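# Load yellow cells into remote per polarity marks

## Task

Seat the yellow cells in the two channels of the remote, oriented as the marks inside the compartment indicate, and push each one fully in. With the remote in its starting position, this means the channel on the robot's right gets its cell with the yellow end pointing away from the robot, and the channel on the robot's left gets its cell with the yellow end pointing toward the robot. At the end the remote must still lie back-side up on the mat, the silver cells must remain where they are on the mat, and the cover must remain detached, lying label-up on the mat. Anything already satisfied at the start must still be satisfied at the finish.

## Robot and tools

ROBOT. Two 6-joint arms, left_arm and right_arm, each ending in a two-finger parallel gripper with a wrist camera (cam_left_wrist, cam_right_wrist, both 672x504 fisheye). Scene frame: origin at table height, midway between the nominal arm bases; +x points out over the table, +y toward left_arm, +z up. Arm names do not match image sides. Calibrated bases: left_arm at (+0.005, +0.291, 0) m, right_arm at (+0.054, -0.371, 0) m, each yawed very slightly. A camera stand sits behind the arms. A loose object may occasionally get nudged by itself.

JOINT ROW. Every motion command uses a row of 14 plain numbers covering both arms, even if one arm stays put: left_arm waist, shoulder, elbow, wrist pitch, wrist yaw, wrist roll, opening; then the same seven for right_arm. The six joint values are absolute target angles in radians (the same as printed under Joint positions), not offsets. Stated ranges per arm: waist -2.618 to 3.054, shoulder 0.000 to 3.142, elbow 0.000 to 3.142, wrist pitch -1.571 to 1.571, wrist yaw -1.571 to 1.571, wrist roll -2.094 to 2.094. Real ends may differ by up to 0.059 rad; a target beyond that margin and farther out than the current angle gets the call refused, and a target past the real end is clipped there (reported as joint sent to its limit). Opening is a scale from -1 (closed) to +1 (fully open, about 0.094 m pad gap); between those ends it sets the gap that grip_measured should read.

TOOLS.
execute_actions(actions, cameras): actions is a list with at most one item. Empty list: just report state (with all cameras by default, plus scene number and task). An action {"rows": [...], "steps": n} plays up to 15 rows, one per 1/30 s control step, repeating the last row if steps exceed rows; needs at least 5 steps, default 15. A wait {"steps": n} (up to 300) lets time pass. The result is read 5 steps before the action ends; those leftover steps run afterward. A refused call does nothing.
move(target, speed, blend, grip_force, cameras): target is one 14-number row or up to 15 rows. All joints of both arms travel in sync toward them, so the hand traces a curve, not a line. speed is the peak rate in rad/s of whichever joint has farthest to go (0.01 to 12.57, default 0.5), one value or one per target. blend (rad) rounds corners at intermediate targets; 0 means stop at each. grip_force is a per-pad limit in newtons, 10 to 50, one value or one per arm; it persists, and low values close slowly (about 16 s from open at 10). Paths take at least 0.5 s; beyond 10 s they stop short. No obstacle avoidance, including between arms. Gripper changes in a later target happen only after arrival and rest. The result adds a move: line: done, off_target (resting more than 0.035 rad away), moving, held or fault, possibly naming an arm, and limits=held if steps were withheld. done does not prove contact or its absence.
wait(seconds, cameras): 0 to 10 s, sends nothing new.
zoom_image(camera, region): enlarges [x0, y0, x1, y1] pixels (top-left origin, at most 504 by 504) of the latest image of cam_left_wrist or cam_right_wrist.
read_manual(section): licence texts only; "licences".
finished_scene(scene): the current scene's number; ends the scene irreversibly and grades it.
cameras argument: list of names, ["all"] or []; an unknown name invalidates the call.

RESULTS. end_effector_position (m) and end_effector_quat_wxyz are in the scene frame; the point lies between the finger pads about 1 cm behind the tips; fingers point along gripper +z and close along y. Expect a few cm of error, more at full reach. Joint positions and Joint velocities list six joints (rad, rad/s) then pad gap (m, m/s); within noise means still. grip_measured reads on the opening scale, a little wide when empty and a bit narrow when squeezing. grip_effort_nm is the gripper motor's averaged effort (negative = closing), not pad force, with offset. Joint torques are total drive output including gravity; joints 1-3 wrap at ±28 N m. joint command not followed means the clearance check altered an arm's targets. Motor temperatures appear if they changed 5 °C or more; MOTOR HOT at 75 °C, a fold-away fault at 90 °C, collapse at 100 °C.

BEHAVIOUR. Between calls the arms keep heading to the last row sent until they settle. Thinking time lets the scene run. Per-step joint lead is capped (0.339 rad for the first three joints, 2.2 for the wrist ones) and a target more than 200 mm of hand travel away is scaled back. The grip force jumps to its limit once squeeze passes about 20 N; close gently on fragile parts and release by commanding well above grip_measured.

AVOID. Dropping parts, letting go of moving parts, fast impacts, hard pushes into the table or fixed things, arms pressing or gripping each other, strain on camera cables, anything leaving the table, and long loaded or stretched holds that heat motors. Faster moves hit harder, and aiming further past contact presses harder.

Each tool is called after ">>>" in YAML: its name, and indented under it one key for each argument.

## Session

>>> execute_actions:
  actions: []

>>> zoom_image:
  camera: "cam_left_wrist"
  region: [200, 0, 672, 320]

>>> zoom_image:
  camera: "cam_right_wrist"
  region: [0, 200, 480, 504]

Scene clock: 0.00 s of 4760.00 s.
left_arm: end_effector_position=(+0.2597, +0.2905, +0.3195) grip_measured=+1.000 grip_effort_nm=n/a end_effector_quat_wxyz=(+0.543, -0.180, +0.809, +0.138) | right_arm: end_effector_position=(+0.2483, -0.2477, +0.3210) grip_measured=+1.000 grip_effort_nm=n/a end_effector_quat_wxyz=(+0.582, -0.235, +0.765, +0.141)
Joint positions: left_arm=[-0.658 0.876 1.095 -0.942 -0.971 -0.599 0.094] | right_arm=[0.604 0.486 0.882 -0.683 0.104 -0.029 0.094]
Joint velocities: within noise
Joint torques (N m): no reading
Motor temperatures (°C): left_arm=[25 24 30 24 23 23 28] | right_arm=[26 23 27 27 23 25 22]
Heat: left arm: 30 °C; right arm: 27 °C.
camera_calibration:
cam_left_wrist: T_world_to_cam=[[0.455783, -0.887152, -0.0722699, 0.164144], [-0.778069, -0.357672, -0.51641, 0.486522], [0.432286, 0.291602, -0.853286, 0.177701], [0, 0, 0, 1]] pos_world=[0.226917, 0.267818, 0.414738]
cam_right_wrist: T_world_to_cam=[[0.556474, -0.830528, 0.0236701, -0.348337], [-0.669427, -0.465042, -0.579313, 0.249895], [0.492143, 0.306527, -0.814761, 0.31129], [0, 0, 0, 1]] pos_world=[0.207928, -0.268511, 0.406639]

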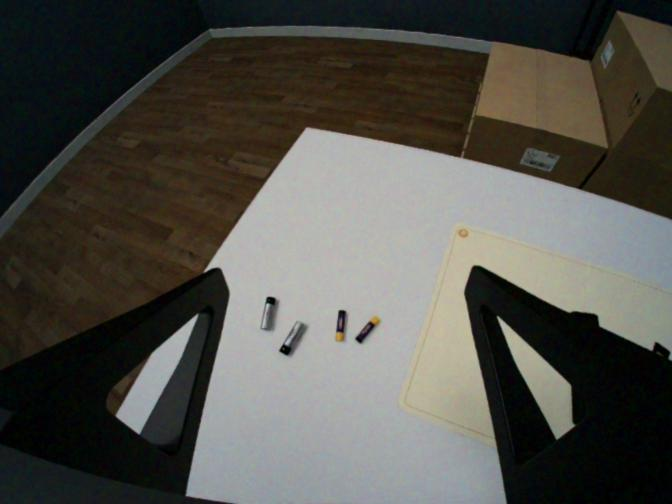

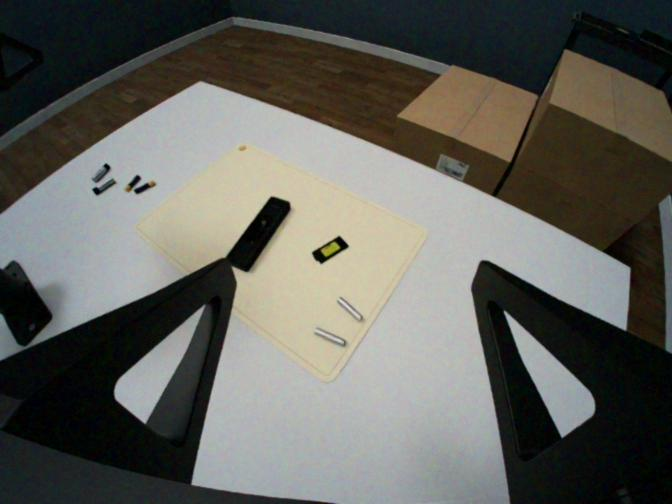

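Scaled by 1.068 from the camera's 672x504 image, which has a finer 960x720 frame.

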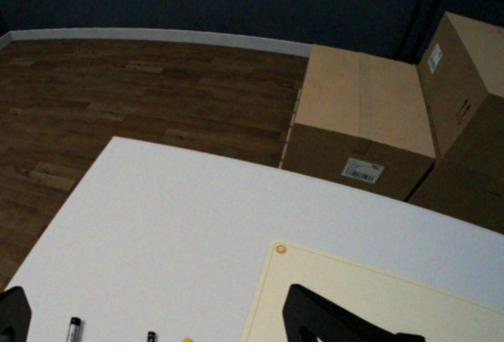

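Scaled by 1.050 from the camera's 672x504 image, which has a finer 960x720 frame.

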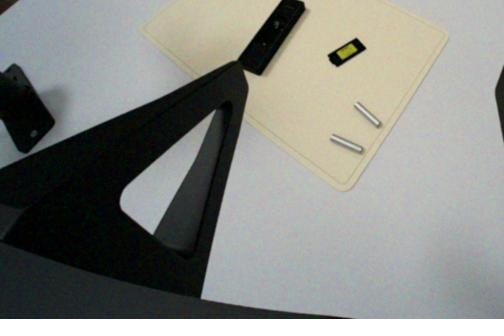

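>>> zoom_image:
  camera: "cam_left_wrist"
  region: [240, 270, 400, 380]

>>> zoom_image:
  camera: "cam_right_wrist"
  region: [210, 180, 310, 290]

Scaled by 3.150 from the camera's 672x504 image, which has a finer 960x720 frame.

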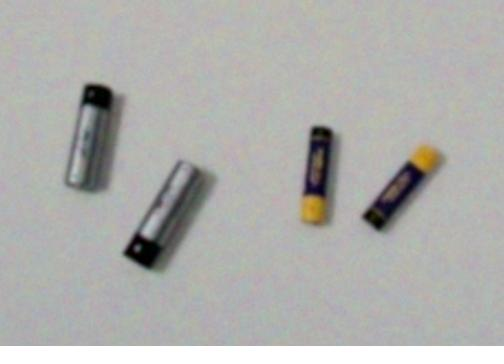

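Scaled by 4.582 from the camera's 672x504 image, which has a finer 960x720 frame.

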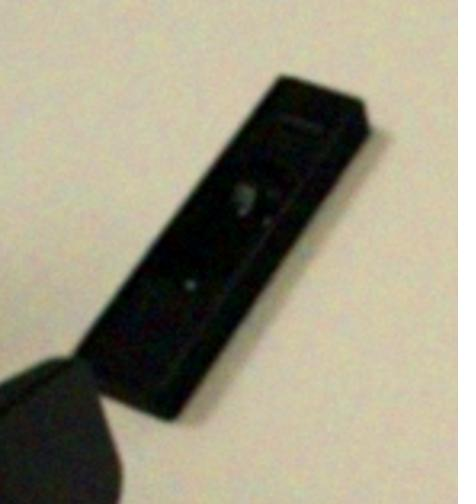

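>>> move:
  target: [-0.6,1.809,1.25,-0.33,0,0,1,0.819,1.741,0.3,1.041,0,0,1]
  speed: 1.0
  cameras: ["all"]

>>> zoom_image:
  camera: "cam_left_wrist"
  region: [250, 170, 450, 340]

>>> zoom_image:
  camera: "cam_right_wrist"
  region: [240, 30, 450, 205]

Scene clock: 3.63 s of 4760.00 s.
left_arm: end_effector_position=(+0.3987, +0.0369, +0.0924) grip_measured=+1.000 grip_effort_nm=0.00 end_effector_quat_wxyz=(+0.305, +0.266, +0.910, -0.086) | right_arm: end_effector_position=(+0.3124, -0.0774, +0.0527) grip_measured=+1.000 grip_effort_nm=-0.01 end_effector_quat_wxyz=(+0.512, -0.342, +0.755, +0.225)
Joint positions: left_arm=[-0.608 1.799 1.223 -0.35 -0.012 -0.006 0.094] | right_arm=[0.813 1.728 0.312 1.031 0.011 -0.007 0.094]
Joint torques (N m): left_arm=[0.57 -8.28 11.26 1.66 0.18 0.09] | right_arm=[0.72 -5.03 2.92 2.24 -0.11 0.11]
Heat: left arm: 31 °C; right arm: 28 °C.
Kept back: nothing.
move: done
camera_calibration:
cam_left_wrist: T_world_to_cam=[[-0.542321, -0.838458, -0.0536194, 0.25388], [-0.839677, 0.543085, 0.000382445, 0.330125], [0.0287992, 0.0452304, -0.998561, 0.181136], [0, 0, 0, 1]] pos_world=[0.409666, 0.0253886, 0.194362]
cam_right_wrist: T_world_to_cam=[[0.769987, -0.63751, -0.0264597, -0.285381], [-0.563002, -0.659313, -0.498333, 0.164031], [0.300247, 0.398607, -0.866582, 0.07869], [0, 0, 0, 1]] pos_world=[0.288463, -0.105152, 0.142382]

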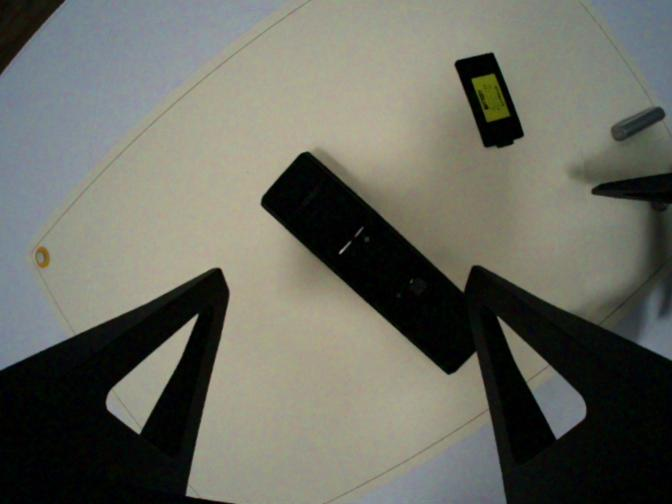

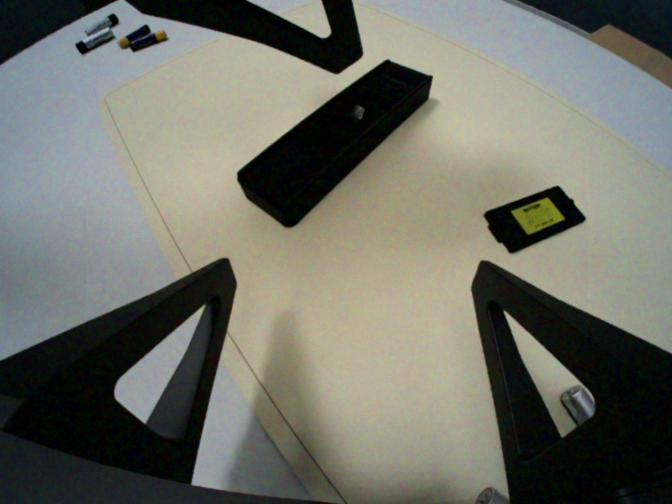

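Scaled by 2.520 from the camera's 672x504 image, which has a finer 960x720 frame.

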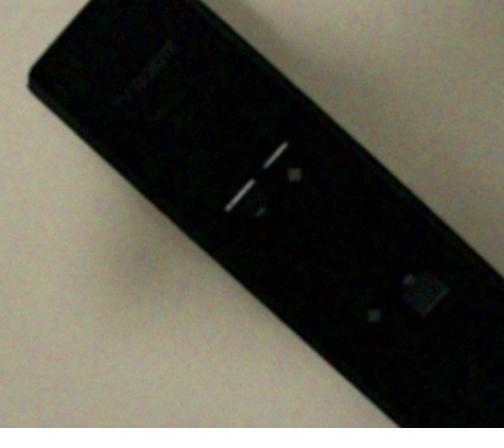

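Scaled by 2.400 from the camera's 672x504 image, which has a finer 960x720 frame.

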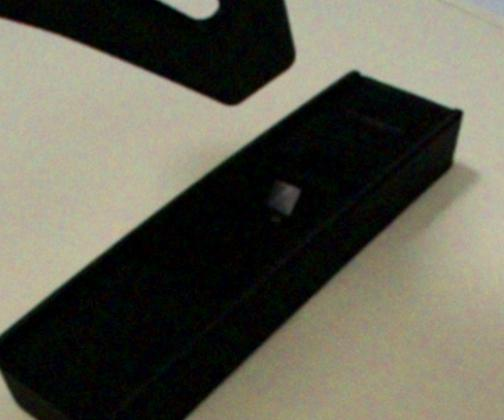

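>>> move:
  target: [0.019,1.849,1.422,-1.144,0,0.285,-0.5,0.819,1.741,0.3,1.041,0,0,1]
  speed: 0.9
  grip_force: 25
  cameras: ["cam_left_wrist"]

>>> zoom_image:
  camera: "cam_left_wrist"
  region: [230, 140, 450, 310]

Scene clock: 9.73 s of 4760.00 s.
left_arm: end_effector_position=(+0.3401, +0.3096, +0.0745) grip_measured=-0.497 grip_effort_nm=-0.15 end_effector_quat_wxyz=(+0.001, +0.113, +0.994, +0.003) | right_arm: end_effector_position=(+0.3124, -0.0773, +0.0528) grip_measured=+1.000 grip_effort_nm=-0.01 end_effector_quat_wxyz=(+0.512, -0.342, +0.755, +0.225)
Joint positions: left_arm=[0.022 1.83 1.396 -1.133 -0.005 0.277 0.024] | right_arm=[0.813 1.728 0.312 1.032 0.011 -0.007 0.094]
Joint torques (N m): left_arm=[-0.36 -6.99 10.02 0.16 0.07 0.11] | right_arm=[0.7 -5.03 2.92 2.24 -0.11 0.11]
Heat: left arm: 32 °C; right arm: 30 °C.
Kept back: nothing.
grip_force (N): 25, 25
move: done
camera_calibration:
cam_left_wrist: T_world_to_cam=[[-0.257449, -0.965493, -0.0392898, 0.391145], [-0.778456, 0.183144, 0.600387, 0.178834], [-0.572474, 0.185155, -0.798744, 0.29898], [0, 0, 0, 1]] pos_world=[0.411072, 0.289538, 0.146807]
Images, in order (width x height): cam_left_wrist 672x504.

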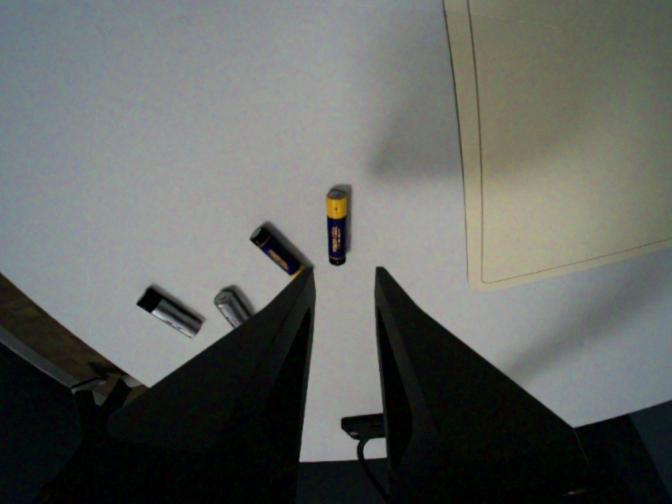

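Scaled by 2.291 from the camera's 672x504 image, which has a finer 960x720 frame.

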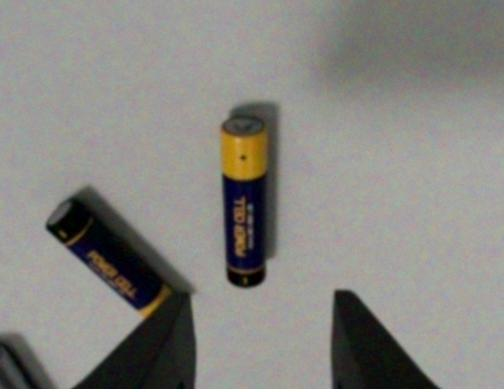

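>>> move:
  target:
    - [0.046,1.83,1.33,-1.07,0,0.334,-0.5,0.819,1.741,0.3,1.041,0,0,1]
    - [0.046,1.874,1.239,-0.945,0,0.334,-0.5,0.819,1.741,0.3,1.041,0,0,1]
  speed: [0.3,0.2]
  cameras: ["cam_left_wrist"]

>>> zoom_image:
  camera: "cam_left_wrist"
  region: [240, 180, 430, 330]

Scene clock: 12.63 s of 4760.00 s.
left_arm: end_effector_position=(+0.3332, +0.3153, +0.0296) grip_measured=-0.497 grip_effort_nm=-0.15 end_effector_quat_wxyz=(-0.002, +0.128, +0.992, +0.002) | right_arm: end_effector_position=(+0.3124, -0.0773, +0.0528) grip_measured=+1.000 grip_effort_nm=-0.01 end_effector_quat_wxyz=(+0.512, -0.342, +0.755, +0.225)
Joint positions: left_arm=[0.041 1.859 1.247 -0.962 -0.005 0.326 0.024] | right_arm=[0.813 1.728 0.312 1.032 0.011 -0.007 0.094]
Joint torques (N m): left_arm=[0.47 -7.38 6.31 0.46 0.04 0.1] | right_arm=[0.7 -5.03 2.91 2.24 -0.11 0.11]
Heat: left arm: 32 °C; right arm: 30 °C.
Kept back: nothing.
grip_force (N): 25, 25
move: done
camera_calibration:
cam_left_wrist: T_world_to_cam=[[-0.286979, -0.95721, -0.0373099, 0.400226], [-0.768954, 0.206961, 0.604877, 0.188568], [-0.571273, 0.202277, -0.795444, 0.252091], [0, 0, 0, 1]] pos_world=[0.403869, 0.293082, 0.101396]
Images, in order (width x height): cam_left_wrist 672x504.

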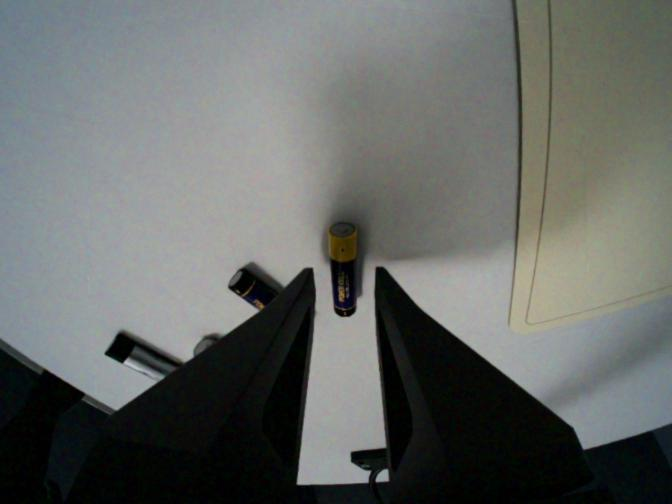

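Scaled by 2.653 from the camera's 672x504 image, which has a finer 960x720 frame.

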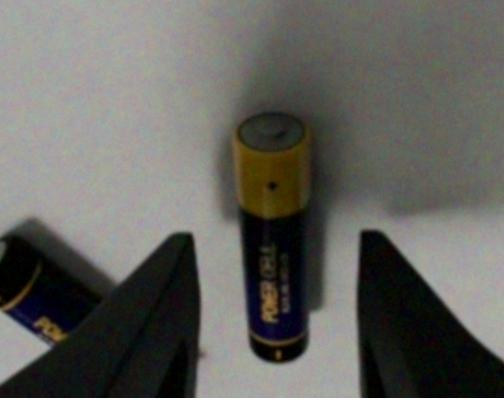

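>>> move:
  target: [0.046,1.892,1.207,-0.9,0,0.334,-0.57,0.819,1.741,0.3,1.041,0,0,1]
  speed: 0.15
  cameras: ["cam_left_wrist"]

>>> zoom_image:
  camera: "cam_left_wrist"
  region: [240, 180, 430, 330]

Scene clock: 13.73 s of 4760.00 s.
left_arm: end_effector_position=(+0.3308, +0.3152, +0.0178) grip_measured=-0.567 grip_effort_nm=-0.15 end_effector_quat_wxyz=(-0.006, +0.128, +0.992, +0.001) | right_arm: end_effector_position=(+0.3124, -0.0773, +0.0528) grip_measured=+1.000 grip_effort_nm=-0.01 end_effector_quat_wxyz=(+0.512, -0.342, +0.755, +0.225)
Joint positions: left_arm=[0.041 1.875 1.217 -0.924 -0.005 0.326 0.02] | right_arm=[0.813 1.728 0.312 1.032 0.011 -0.007 0.094]
Joint torques (N m): left_arm=[0.42 -7.1 5.9 0.51 0.07 0.11] | right_arm=[0.72 -5.03 2.91 2.24 -0.11 0.11]
Heat: left arm: 32 °C; right arm: 30 °C.
Kept back: nothing.
grip_force (N): 25, 25
move: done
camera_calibration:
cam_left_wrist: T_world_to_cam=[[-0.287235, -0.957233, -0.0346596, 0.399037], [-0.764336, 0.207244, 0.610607, 0.192153], [-0.57731, 0.201879, -0.791175, 0.243538], [0, 0, 0, 1]] pos_world=[0.402084, 0.292983, 0.0891819]
Images, in order (width x height): cam_left_wrist 672x504.

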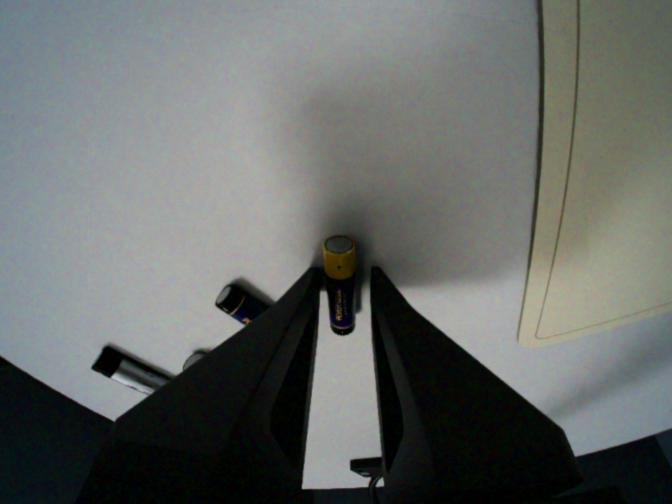

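Scaled by 2.653 from the camera's 672x504 image, which has a finer 960x720 frame.

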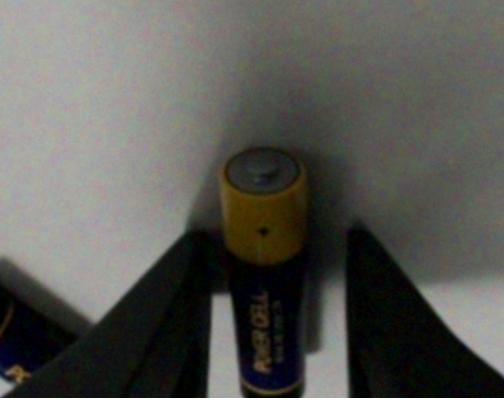

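>>> move:
  target:
    - [0.046,1.892,1.207,-0.9,0,0.334,-1,0.819,1.741,0.3,1.041,0,0,1]
    - [0.046,1.81,1.38,-1.14,0,0.334,-1,0.819,1.741,0.3,1.041,0,0,1]
    - [-0.64,2.482,2.375,-1.464,0,-0.88,-1,0.819,1.741,0.3,1.041,0,0,1]
    - [-0.65,2.469,2.278,-1.38,0,-0.88,-1,0.819,1.741,0.3,1.041,0,0,1]
  speed: [0.1,0.4,0.7,0.2]
  blend: [0,0.1,0.03,0]
  cameras: ["all"]

>>> zoom_image:
  camera: "cam_left_wrist"
  region: [260, 150, 430, 330]

>>> zoom_image:
  camera: "cam_right_wrist"
  region: [290, 40, 440, 165]

Scene clock: 18.63 s of 4760.00 s.
left_arm: end_effector_position=(+0.3940, +0.0132, +0.0532) grip_measured=-0.776 grip_effort_nm=-0.56 end_effector_quat_wxyz=(+0.003, -0.125, +0.992, -0.003) | right_arm: end_effector_position=(+0.3124, -0.0773, +0.0528) grip_measured=+1.000 grip_effort_nm=-0.01 end_effector_quat_wxyz=(+0.512, -0.342, +0.755, +0.225)
Joint positions: left_arm=[-0.65 2.456 2.287 -1.393 0.001 -0.871 0.011] | right_arm=[0.813 1.728 0.312 1.032 0.011 -0.007 0.094]
Joint torques (N m): left_arm=[0.02 -12.72 6.75 0.42 -0.01 -0.08] | right_arm=[0.72 -5.03 2.92 2.24 -0.11 0.11]
Heat: left arm: 32 °C; right arm: 31 °C.
Kept back: nothing.
grip_force (N): 25, 25
move: done
camera_calibration:
cam_left_wrist: T_world_to_cam=[[0.21426, -0.976419, -0.0264148, -0.068475], [-0.779643, -0.187247, 0.597575, 0.293314], [-0.588429, -0.107442, -0.801378, 0.377973], [0, 0, 0, 1]] pos_world=[0.465762, 0.0286721, 0.125814]
cam_right_wrist: T_world_to_cam=[[0.769957, -0.637547, -0.0264626, -0.285373], [-0.562931, -0.659149, -0.498629, 0.164121], [0.300457, 0.39882, -0.866411, 0.0787146], [0, 0, 0, 1]] pos_world=[0.288463, -0.105152, 0.142483]

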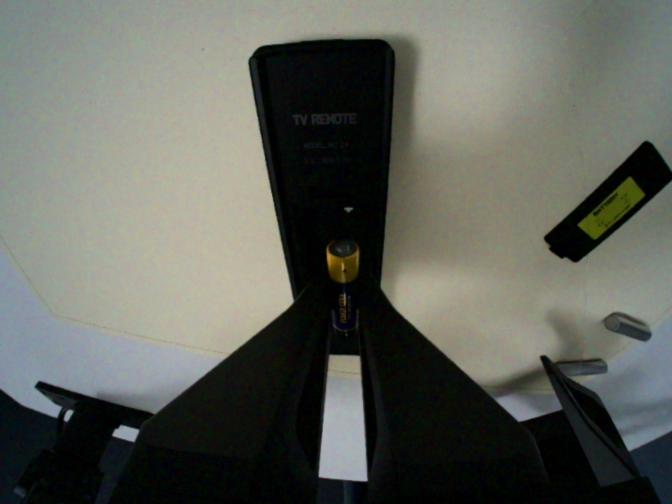

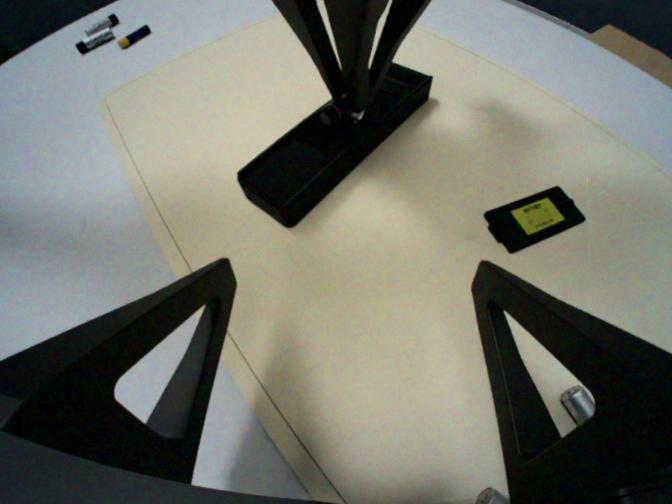

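Scaled by 2.800 from the camera's 672x504 image, which has a finer 960x720 frame.

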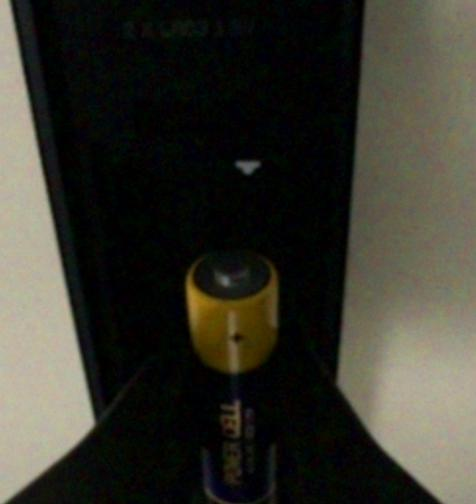

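Scaled by 3.360 from the camera's 672x504 image, which has a finer 960x720 frame.

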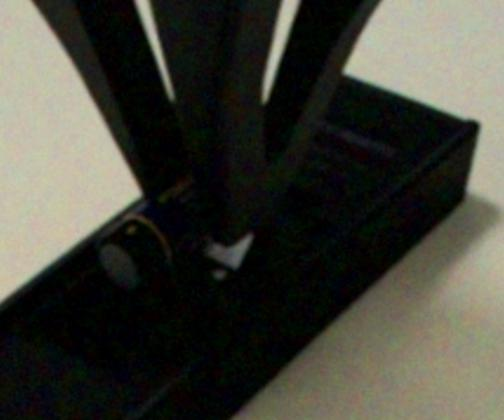

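>>> move:
  target:
    - [-0.663,2.469,2.278,-1.38,0,-0.888,-1,0.819,1.741,0.3,1.041,0,0,1]
    - [-0.663,2.469,2.246,-1.349,0,-0.888,-1,0.819,1.741,0.3,1.041,0,0,1]
  speed: [0.08,0.1]
  cameras: ["cam_left_wrist"]

>>> zoom_image:
  camera: "cam_left_wrist"
  region: [260, 150, 430, 330]

Scene clock: 20.57 s of 4760.00 s.
left_arm: end_effector_position=(+0.3934, +0.0116, +0.0455) grip_measured=-0.776 grip_effort_nm=-0.56 end_effector_quat_wxyz=(+0.003, -0.127, +0.992, -0.003) | right_arm: end_effector_position=(+0.3124, -0.0773, +0.0528) grip_measured=+1.000 grip_effort_nm=-0.01 end_effector_quat_wxyz=(+0.512, -0.342, +0.755, +0.225)
Joint positions: left_arm=[-0.653 2.456 2.256 -1.362 0.001 -0.88 0.011] | right_arm=[0.813 1.728 0.312 1.032 0.011 -0.007 0.094]
Joint torques (N m): left_arm=[-0.77 -12.72 6.56 0.43 -0.01 -0.07] | right_arm=[0.7 -5.03 2.92 2.24 -0.11 0.11]
Heat: left arm: 32 °C; right arm: 31 °C.
Kept back: nothing.
grip_force (N): 25, 25
move: done
camera_calibration:
cam_left_wrist: T_world_to_cam=[[0.219102, -0.975346, -0.0263504, -0.0720038], [-0.778698, -0.191072, 0.597596, 0.296946], [-0.587898, -0.110415, -0.801364, 0.371073], [0, 0, 0, 1]] pos_world=[0.46516, 0.0274815, 0.118013]
Images, in order (width x height): cam_left_wrist 672x504.

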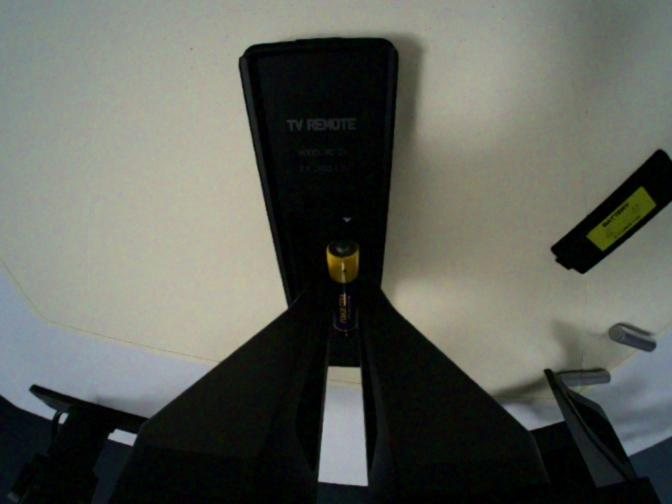

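Scaled by 2.800 from the camera's 672x504 image, which has a finer 960x720 frame.

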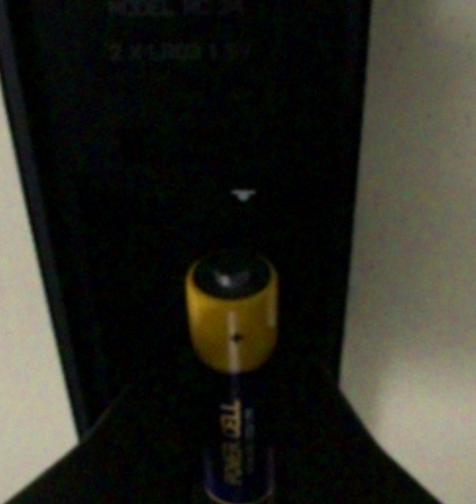

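>>> move:
  target:
    - [-0.668,2.469,2.24,-1.343,0,-0.892,-1,0.819,1.741,0.3,1.041,0,0,1]
  speed: 0.08
  cameras: ["cam_left_wrist"]

>>> zoom_image:
  camera: "cam_left_wrist"
  region: [260, 150, 430, 330]

Scene clock: 21.53 s of 4760.00 s.
left_arm: end_effector_position=(+0.3916, +0.0086, +0.0441) grip_measured=-0.776 grip_effort_nm=-0.56 end_effector_quat_wxyz=(+0.003, -0.125, +0.992, -0.004) | right_arm: end_effector_position=(+0.3124, -0.0773, +0.0528) grip_measured=+1.000 grip_effort_nm=-0.01 end_effector_quat_wxyz=(+0.512, -0.342, +0.755, +0.225)
Joint positions: left_arm=[-0.661 2.456 2.251 -1.356 0.001 -0.883 0.011] | right_arm=[0.813 1.728 0.312 1.032 0.011 -0.007 0.094]
Joint torques (N m): left_arm=[-0.58 -12.82 6.54 0.43 -0.01 -0.08] | right_arm=[0.72 -5.03 2.91 2.24 -0.11 0.11]
Motor temperatures (°C): left_arm=[25 26 32 24 23 23 28] | right_arm=[26 23 27 32 23 25 22]
Heat: left arm: 32 °C; right arm: 32 °C.
Kept back: nothing.
grip_force (N): 25, 25
move: done
camera_calibration:
cam_left_wrist: T_world_to_cam=[[0.215421, -0.976181, -0.0257919, -0.0730887], [-0.77978, -0.187859, 0.597204, 0.296099], [-0.587824, -0.108538, -0.801675, 0.368517], [0, 0, 0, 1]] pos_world=[0.463261, 0.0242753, 0.116714]
Images, in order (width x height): cam_left_wrist 672x504.

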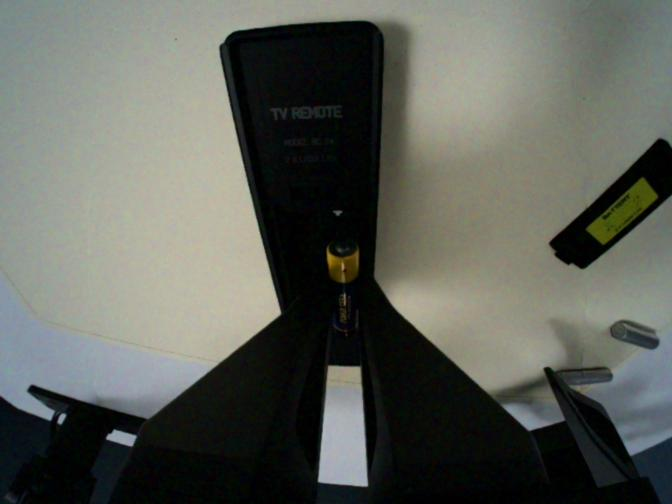

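Scaled by 2.800 from the camera's 672x504 image, which has a finer 960x720 frame.

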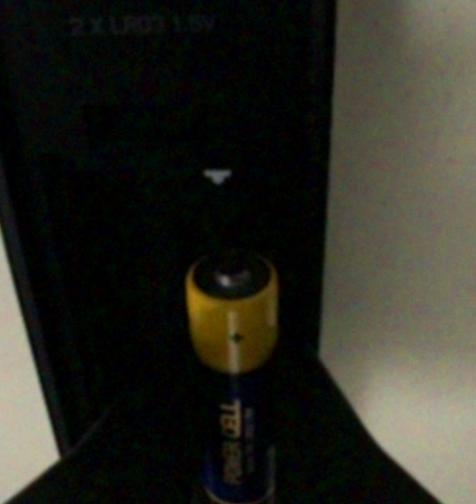

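>>> move:
  target:
    - [-0.646,2.469,2.24,-1.343,0,-0.888,-1,0.819,1.741,0.3,1.041,0,0,1]
  speed: 0.08
  cameras: ["cam_left_wrist"]

>>> zoom_image:
  camera: "cam_left_wrist"
  region: [260, 150, 430, 330]

Scene clock: 22.73 s of 4760.00 s.
left_arm: end_effector_position=(+0.3943, +0.0123, +0.0441) grip_measured=-0.776 grip_effort_nm=-0.56 end_effector_quat_wxyz=(+0.003, -0.130, +0.991, -0.004) | right_arm: end_effector_position=(+0.3124, -0.0773, +0.0528) grip_measured=+1.000 grip_effort_nm=-0.01 end_effector_quat_wxyz=(+0.512, -0.342, +0.755, +0.225)
Joint positions: left_arm=[-0.651 2.456 2.251 -1.356 0.001 -0.884 0.011] | right_arm=[0.813 1.728 0.312 1.032 0.011 -0.007 0.094]
Joint torques (N m): left_arm=[0.39 -12.7 6.56 0.44 0 -0.04] | right_arm=[0.7 -5.03 2.91 2.24 -0.11 0.11]
Heat: left arm: 32 °C; right arm: 32 °C.
Kept back: nothing.
grip_force (N): 25, 25
move: done
camera_calibration:
cam_left_wrist: T_world_to_cam=[[0.22502, -0.97402, -0.0255128, -0.0739002], [-0.778058, -0.195386, 0.597034, 0.298386], [-0.586508, -0.114494, -0.80181, 0.370096], [0, 0, 0, 1]] pos_world=[0.465855, 0.028694, 0.116715]
Images, in order (width x height): cam_left_wrist 672x504.

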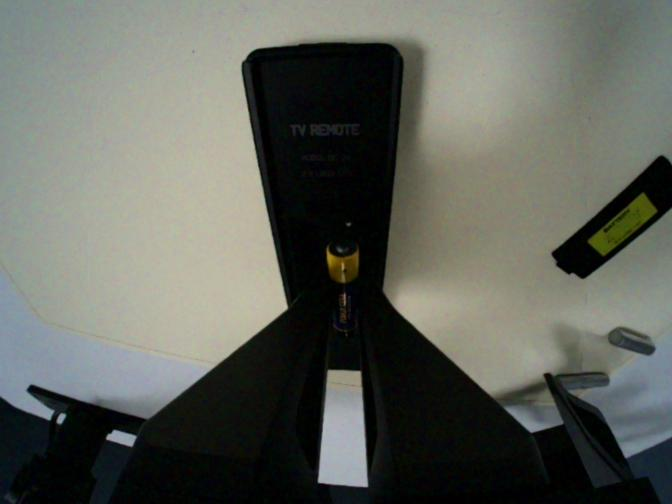

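Scaled by 2.800 from the camera's 672x504 image, which has a finer 960x720 frame.

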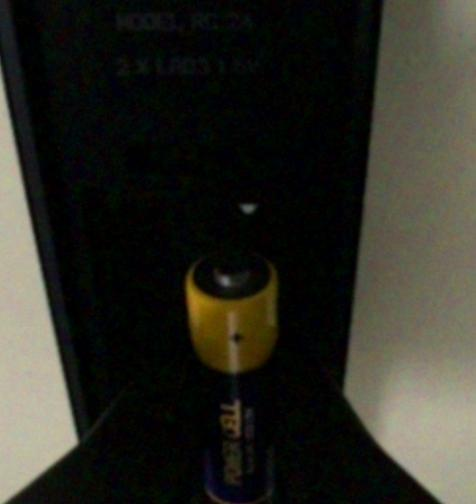

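>>> move:
  target:
    - [-0.648,2.469,2.24,-1.343,0.02,-0.888,-1,0.819,1.741,0.3,1.041,0,0,1]
  speed: 0.08
  cameras: ["cam_left_wrist"]

>>> zoom_image:
  camera: "cam_left_wrist"
  region: [260, 150, 430, 330]

Scene clock: 23.90 s of 4760.00 s.
left_arm: end_effector_position=(+0.3929, +0.0103, +0.0441) grip_measured=-0.776 grip_effort_nm=-0.56 end_effector_quat_wxyz=(-0.001, -0.130, +0.991, -0.009) | right_arm: end_effector_position=(+0.3124, -0.0773, +0.0528) grip_measured=+1.000 grip_effort_nm=-0.01 end_effector_quat_wxyz=(+0.512, -0.342, +0.755, +0.225)
Joint positions: left_arm=[-0.651 2.456 2.251 -1.356 0.015 -0.884 0.011] | right_arm=[0.813 1.728 0.312 1.032 0.011 -0.007 0.094]
Joint torques (N m): left_arm=[0.23 -12.71 6.61 0.43 0.07 -0.02] | right_arm=[0.72 -5.03 2.91 2.24 -0.11 0.11]
Heat: left arm: 32 °C; right arm: 32 °C.
Kept back: nothing.
grip_force (N): 25, 25
move: done
camera_calibration:
cam_left_wrist: T_world_to_cam=[[0.22476, -0.974275, -0.0164747, -0.0758853], [-0.773266, -0.188626, 0.605375, 0.294498], [-0.59291, -0.123325, -0.79577, 0.371372], [0, 0, 0, 1]] pos_world=[0.464971, 0.0274162, 0.115994]
Images, in order (width x height): cam_left_wrist 672x504.

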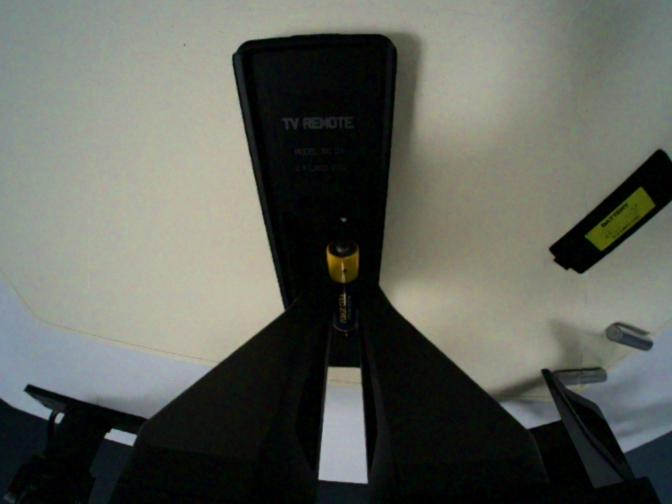

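Scaled by 2.800 from the camera's 672x504 image, which has a finer 960x720 frame.

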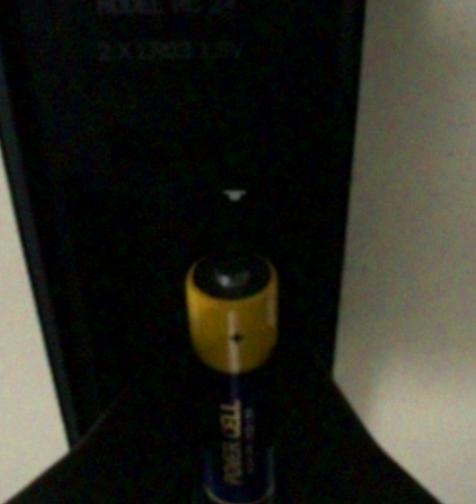

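>>> move:
  target:
    - [-0.648,2.469,2.222,-1.325,0.02,-0.888,-1,0.819,1.741,0.3,1.041,0,0,1]
  speed: 0.06
  cameras: ["all"]

>>> zoom_image:
  camera: "cam_left_wrist"
  region: [260, 150, 430, 330]

>>> zoom_image:
  camera: "cam_right_wrist"
  region: [290, 40, 440, 165]

Scene clock: 24.97 s of 4760.00 s.
left_arm: end_effector_position=(+0.3923, +0.0105, +0.0401) grip_measured=-0.776 grip_effort_nm=-0.56 end_effector_quat_wxyz=(-0.003, -0.130, +0.991, -0.008) | right_arm: end_effector_position=(+0.3124, -0.0773, +0.0528) grip_measured=+1.000 grip_effort_nm=-0.01 end_effector_quat_wxyz=(+0.512, -0.342, +0.755, +0.225)
Joint positions: left_arm=[-0.651 2.456 2.235 -1.343 0.015 -0.884 0.011] | right_arm=[0.813 1.728 0.312 1.032 0.011 -0.007 0.094]
Joint torques (N m): left_arm=[0.24 -12.74 6.45 0.47 0.09 -0.04] | right_arm=[0.7 -5.04 2.91 2.24 -0.11 0.11]
Heat: left arm: 32 °C; right arm: 32 °C.
Kept back: nothing.
grip_force (N): 25, 25
move: done
camera_calibration:
cam_left_wrist: T_world_to_cam=[[0.224718, -0.974253, -0.0182411, -0.0754567], [-0.771505, -0.189325, 0.607401, 0.29575], [-0.595216, -0.122421, -0.794186, 0.368686], [0, 0, 0, 1]] pos_world=[0.464577, 0.0276139, 0.111789]
cam_right_wrist: T_world_to_cam=[[0.769957, -0.637547, -0.0264626, -0.285373], [-0.562931, -0.659149, -0.498629, 0.164121], [0.300457, 0.39882, -0.866411, 0.0787146], [0, 0, 0, 1]] pos_world=[0.288463, -0.105152, 0.142483]

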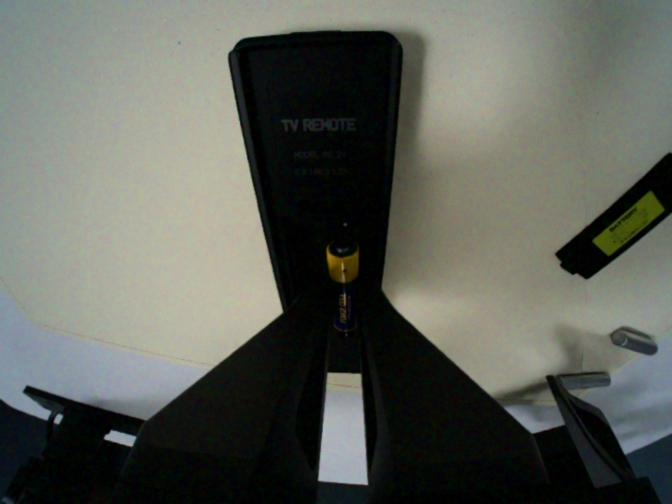

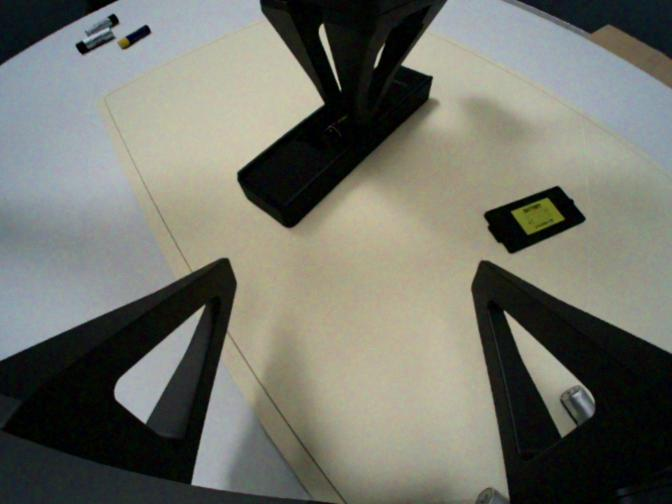

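Scaled by 2.800 from the camera's 672x504 image, which has a finer 960x720 frame.

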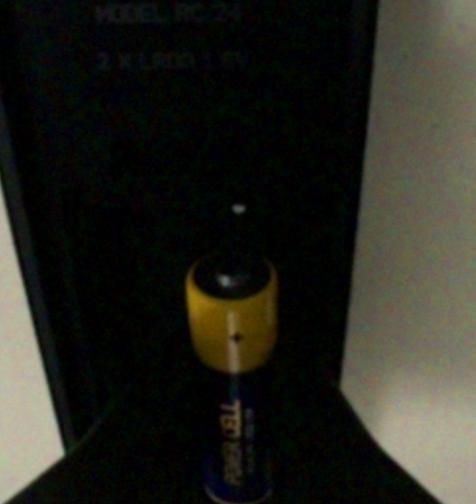

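Scaled by 3.360 from the camera's 672x504 image, which has a finer 960x720 frame.

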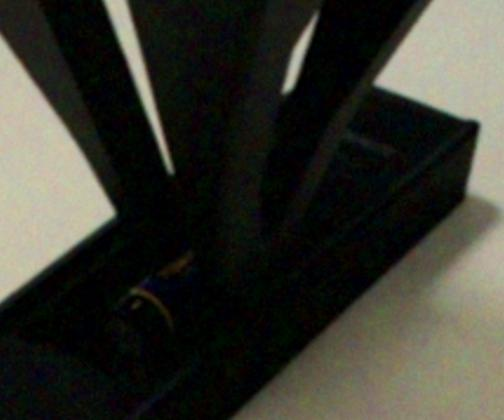

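>>> move:
  target:
    - [-0.651,2.469,2.22,-1.325,0.02,-0.884,-0.64,0.819,1.741,0.3,1.041,0,0,1]
  speed: 0.06
  cameras: ["all"]

>>> zoom_image:
  camera: "cam_left_wrist"
  region: [260, 150, 430, 330]

>>> zoom_image:
  camera: "cam_right_wrist"
  region: [290, 40, 440, 165]

Scene clock: 25.90 s of 4760.00 s.
left_arm: end_effector_position=(+0.3917, +0.0110, +0.0401) grip_measured=-0.643 grip_effort_nm=0.18 end_effector_quat_wxyz=(-0.004, -0.130, +0.991, -0.007) | right_arm: end_effector_position=(+0.3124, -0.0773, +0.0528) grip_measured=+1.000 grip_effort_nm=-0.01 end_effector_quat_wxyz=(+0.512, -0.342, +0.755, +0.225)
Joint positions: left_arm=[-0.651 2.456 2.235 -1.346 0.015 -0.884 0.017] | right_arm=[0.813 1.728 0.312 1.032 0.011 -0.007 0.094]
Joint torques (N m): left_arm=[-0.08 -12.82 6.17 0.51 0.06 0.03] | right_arm=[0.7 -5.03 2.92 2.24 -0.11 0.11]
Heat: left arm: 32 °C; right arm: 32 °C.
Kept back: nothing.
grip_force (N): 25, 25
move: done
camera_calibration:
cam_left_wrist: T_world_to_cam=[[0.224674, -0.974217, -0.0205393, -0.0748071], [-0.769969, -0.19041, 0.609008, 0.294764], [-0.597218, -0.121014, -0.792898, 0.369071], [0, 0, 0, 1]] pos_world=[0.464182, 0.0279104, 0.111586]
cam_right_wrist: T_world_to_cam=[[0.769957, -0.637547, -0.0264626, -0.285373], [-0.562931, -0.659149, -0.498629, 0.164121], [0.300457, 0.39882, -0.866411, 0.0787146], [0, 0, 0, 1]] pos_world=[0.288463, -0.105152, 0.142483]

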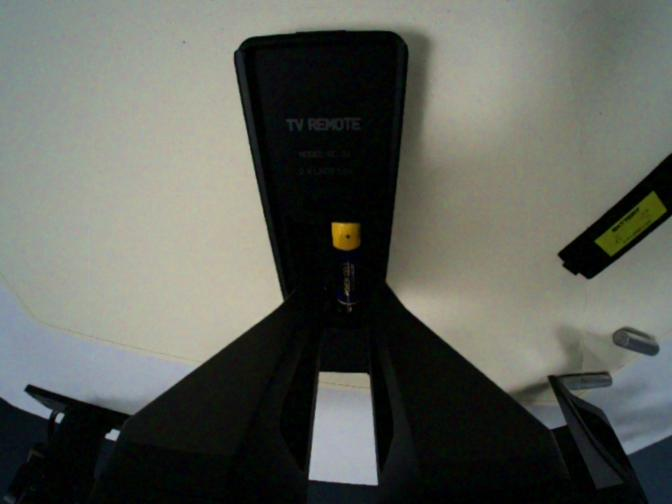

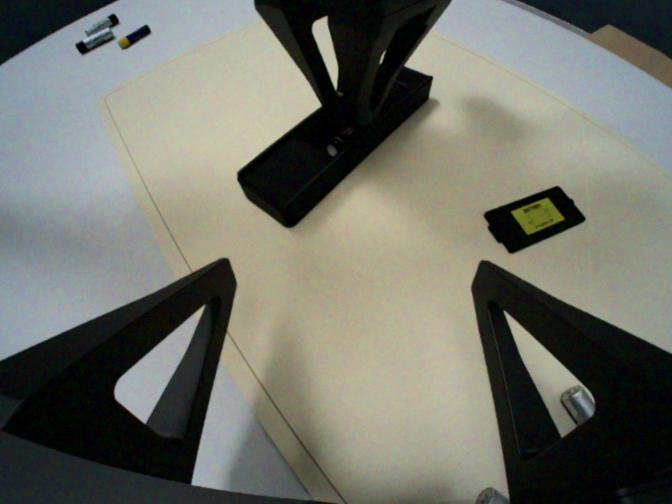

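Scaled by 2.800 from the camera's 672x504 image, which has a finer 960x720 frame.

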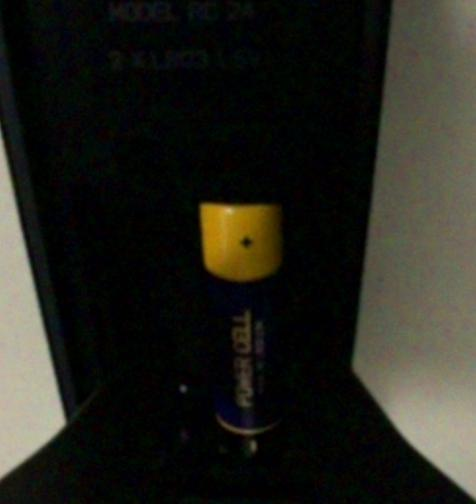

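Scaled by 3.360 from the camera's 672x504 image, which has a finer 960x720 frame.

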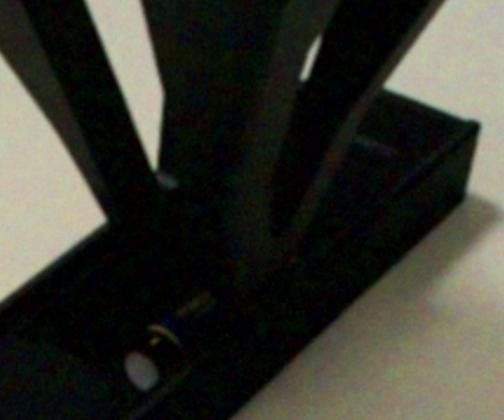

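>>> move:
  target:
    - [-0.651,2.475,2.36,-1.455,0,-0.88,-0.64,0.819,1.741,0.3,1.041,0,0,1]
    - [0.18,1.785,1.365,-1.15,0,-0.12,-0.5,0.819,1.741,0.3,1.041,0,0,1]
  speed: [0.25,0.9]
  blend: [0.05,0]
  cameras: ["all"]

>>> zoom_image:
  camera: "cam_left_wrist"
  region: [230, 140, 450, 310]

>>> zoom_image:
  camera: "cam_right_wrist"
  region: [290, 40, 440, 165]

Scene clock: 29.20 s of 4760.00 s.
left_arm: end_effector_position=(+0.3199, +0.3589, +0.0754) grip_measured=-0.503 grip_effort_nm=0.16 end_effector_quat_wxyz=(-0.016, -0.168, +0.986, -0.001) | right_arm: end_effector_position=(+0.3124, -0.0773, +0.0528) grip_measured=+1.000 grip_effort_nm=-0.01 end_effector_quat_wxyz=(+0.512, -0.342, +0.755, +0.225)
Joint positions: left_arm=[0.182 1.812 1.375 -1.166 0.001 -0.127 0.023] | right_arm=[0.813 1.728 0.312 1.032 0.011 -0.007 0.094]
Joint torques (N m): left_arm=[-0.21 -10.95 6.38 0.37 0 0.09] | right_arm=[0.7 -5.03 2.92 2.24 -0.11 0.11]
Heat: left arm: 32 °C; right arm: 32 °C.
Kept back: nothing.
grip_force (N): 25, 25
move: done
camera_calibration:
cam_left_wrist: T_world_to_cam=[[0.297777, -0.953976, -0.0354733, 0.251433], [-0.737142, -0.253388, 0.626432, 0.294957], [-0.60659, -0.160388, -0.778668, 0.412362], [0, 0, 0, 1]] pos_world=[0.392688, 0.380738, 0.145242]
cam_right_wrist: T_world_to_cam=[[0.769957, -0.637547, -0.0264626, -0.285373], [-0.562931, -0.659149, -0.498629, 0.164121], [0.300457, 0.39882, -0.866411, 0.0787146], [0, 0, 0, 1]] pos_world=[0.288463, -0.105152, 0.142483]

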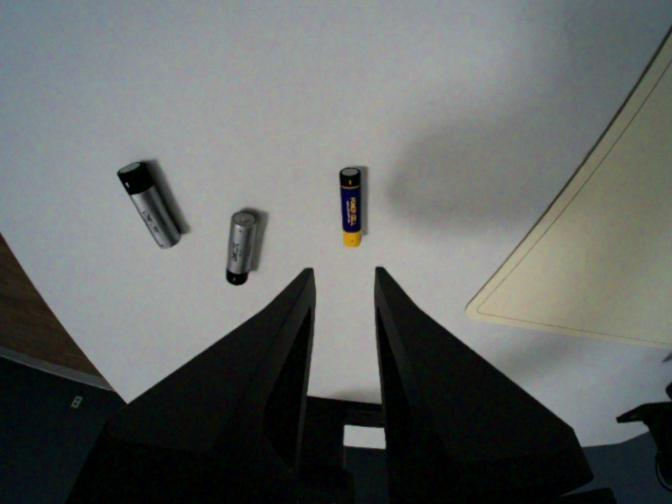

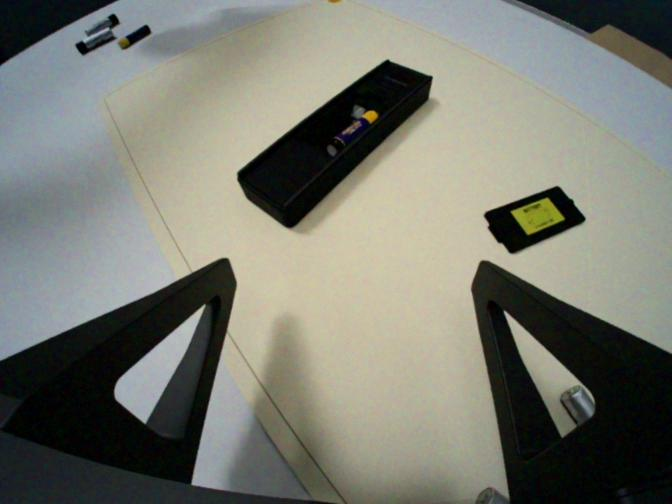

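Scaled by 2.291 from the camera's 672x504 image, which has a finer 960x720 frame.

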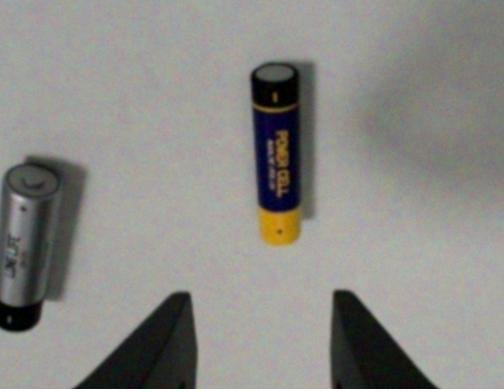

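Scaled by 3.360 from the camera's 672x504 image, which has a finer 960x720 frame.

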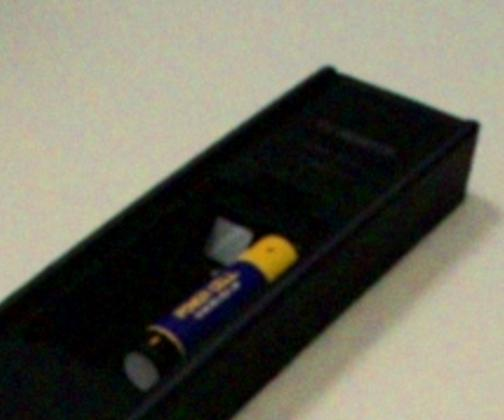

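>>> move:
  target:
    - [0.17,1.815,1.31,-1.07,0,-0.165,-0.5,0.819,1.741,0.3,1.041,0,0,1]
    - [0.17,1.859,1.22,-0.941,0,-0.165,-0.5,0.819,1.741,0.3,1.041,0,0,1]
  speed: [0.3,0.2]
  cameras: ["cam_left_wrist"]

>>> zoom_image:
  camera: "cam_left_wrist"
  region: [240, 180, 430, 330]

Scene clock: 31.90 s of 4760.00 s.
left_arm: end_effector_position=(+0.3227, +0.3583, +0.0298) grip_measured=-0.503 grip_effort_nm=0.16 end_effector_quat_wxyz=(-0.002, -0.182, +0.983, -0.001) | right_arm: end_effector_position=(+0.3124, -0.0773, +0.0528) grip_measured=+1.000 grip_effort_nm=-0.01 end_effector_quat_wxyz=(+0.512, -0.342, +0.755, +0.225)
Joint positions: left_arm=[0.179 1.844 1.229 -0.959 0.001 -0.158 0.023] | right_arm=[0.813 1.728 0.312 1.032 0.011 -0.007 0.094]
Joint torques (N m): left_arm=[-0.64 -7.25 6.19 0.45 -0.03 -0.08] | right_arm=[0.7 -5.03 2.91 2.24 -0.11 0.11]
Heat: left arm: 32 °C; right arm: 33 °C.
Kept back: nothing.
grip_force (N): 25, 25
move: done
camera_calibration:
cam_left_wrist: T_world_to_cam=[[0.324796, -0.945207, -0.033032, 0.236599], [-0.746759, -0.277724, 0.604335, 0.337983], [-0.580395, -0.171619, -0.796045, 0.374522], [0, 0, 0, 1]] pos_world=[0.392916, 0.381776, 0.101697]
Images, in order (width x height): cam_left_wrist 672x504.

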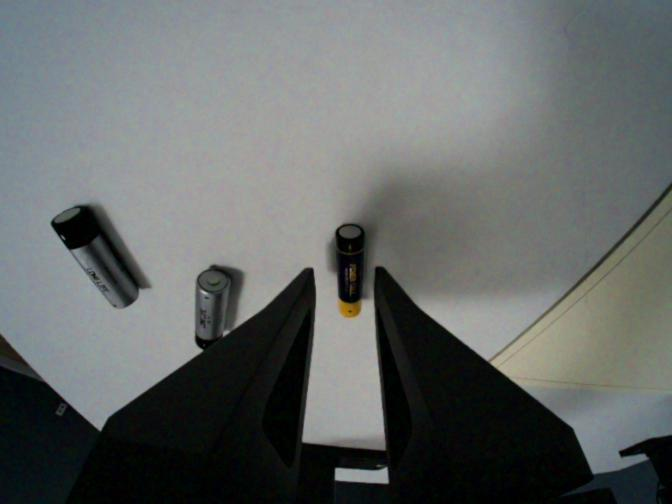

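Scaled by 2.653 from the camera's 672x504 image, which has a finer 960x720 frame.

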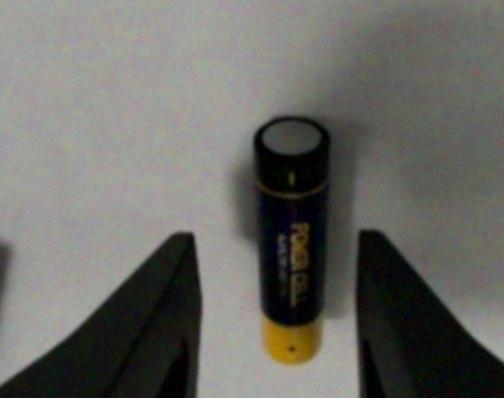

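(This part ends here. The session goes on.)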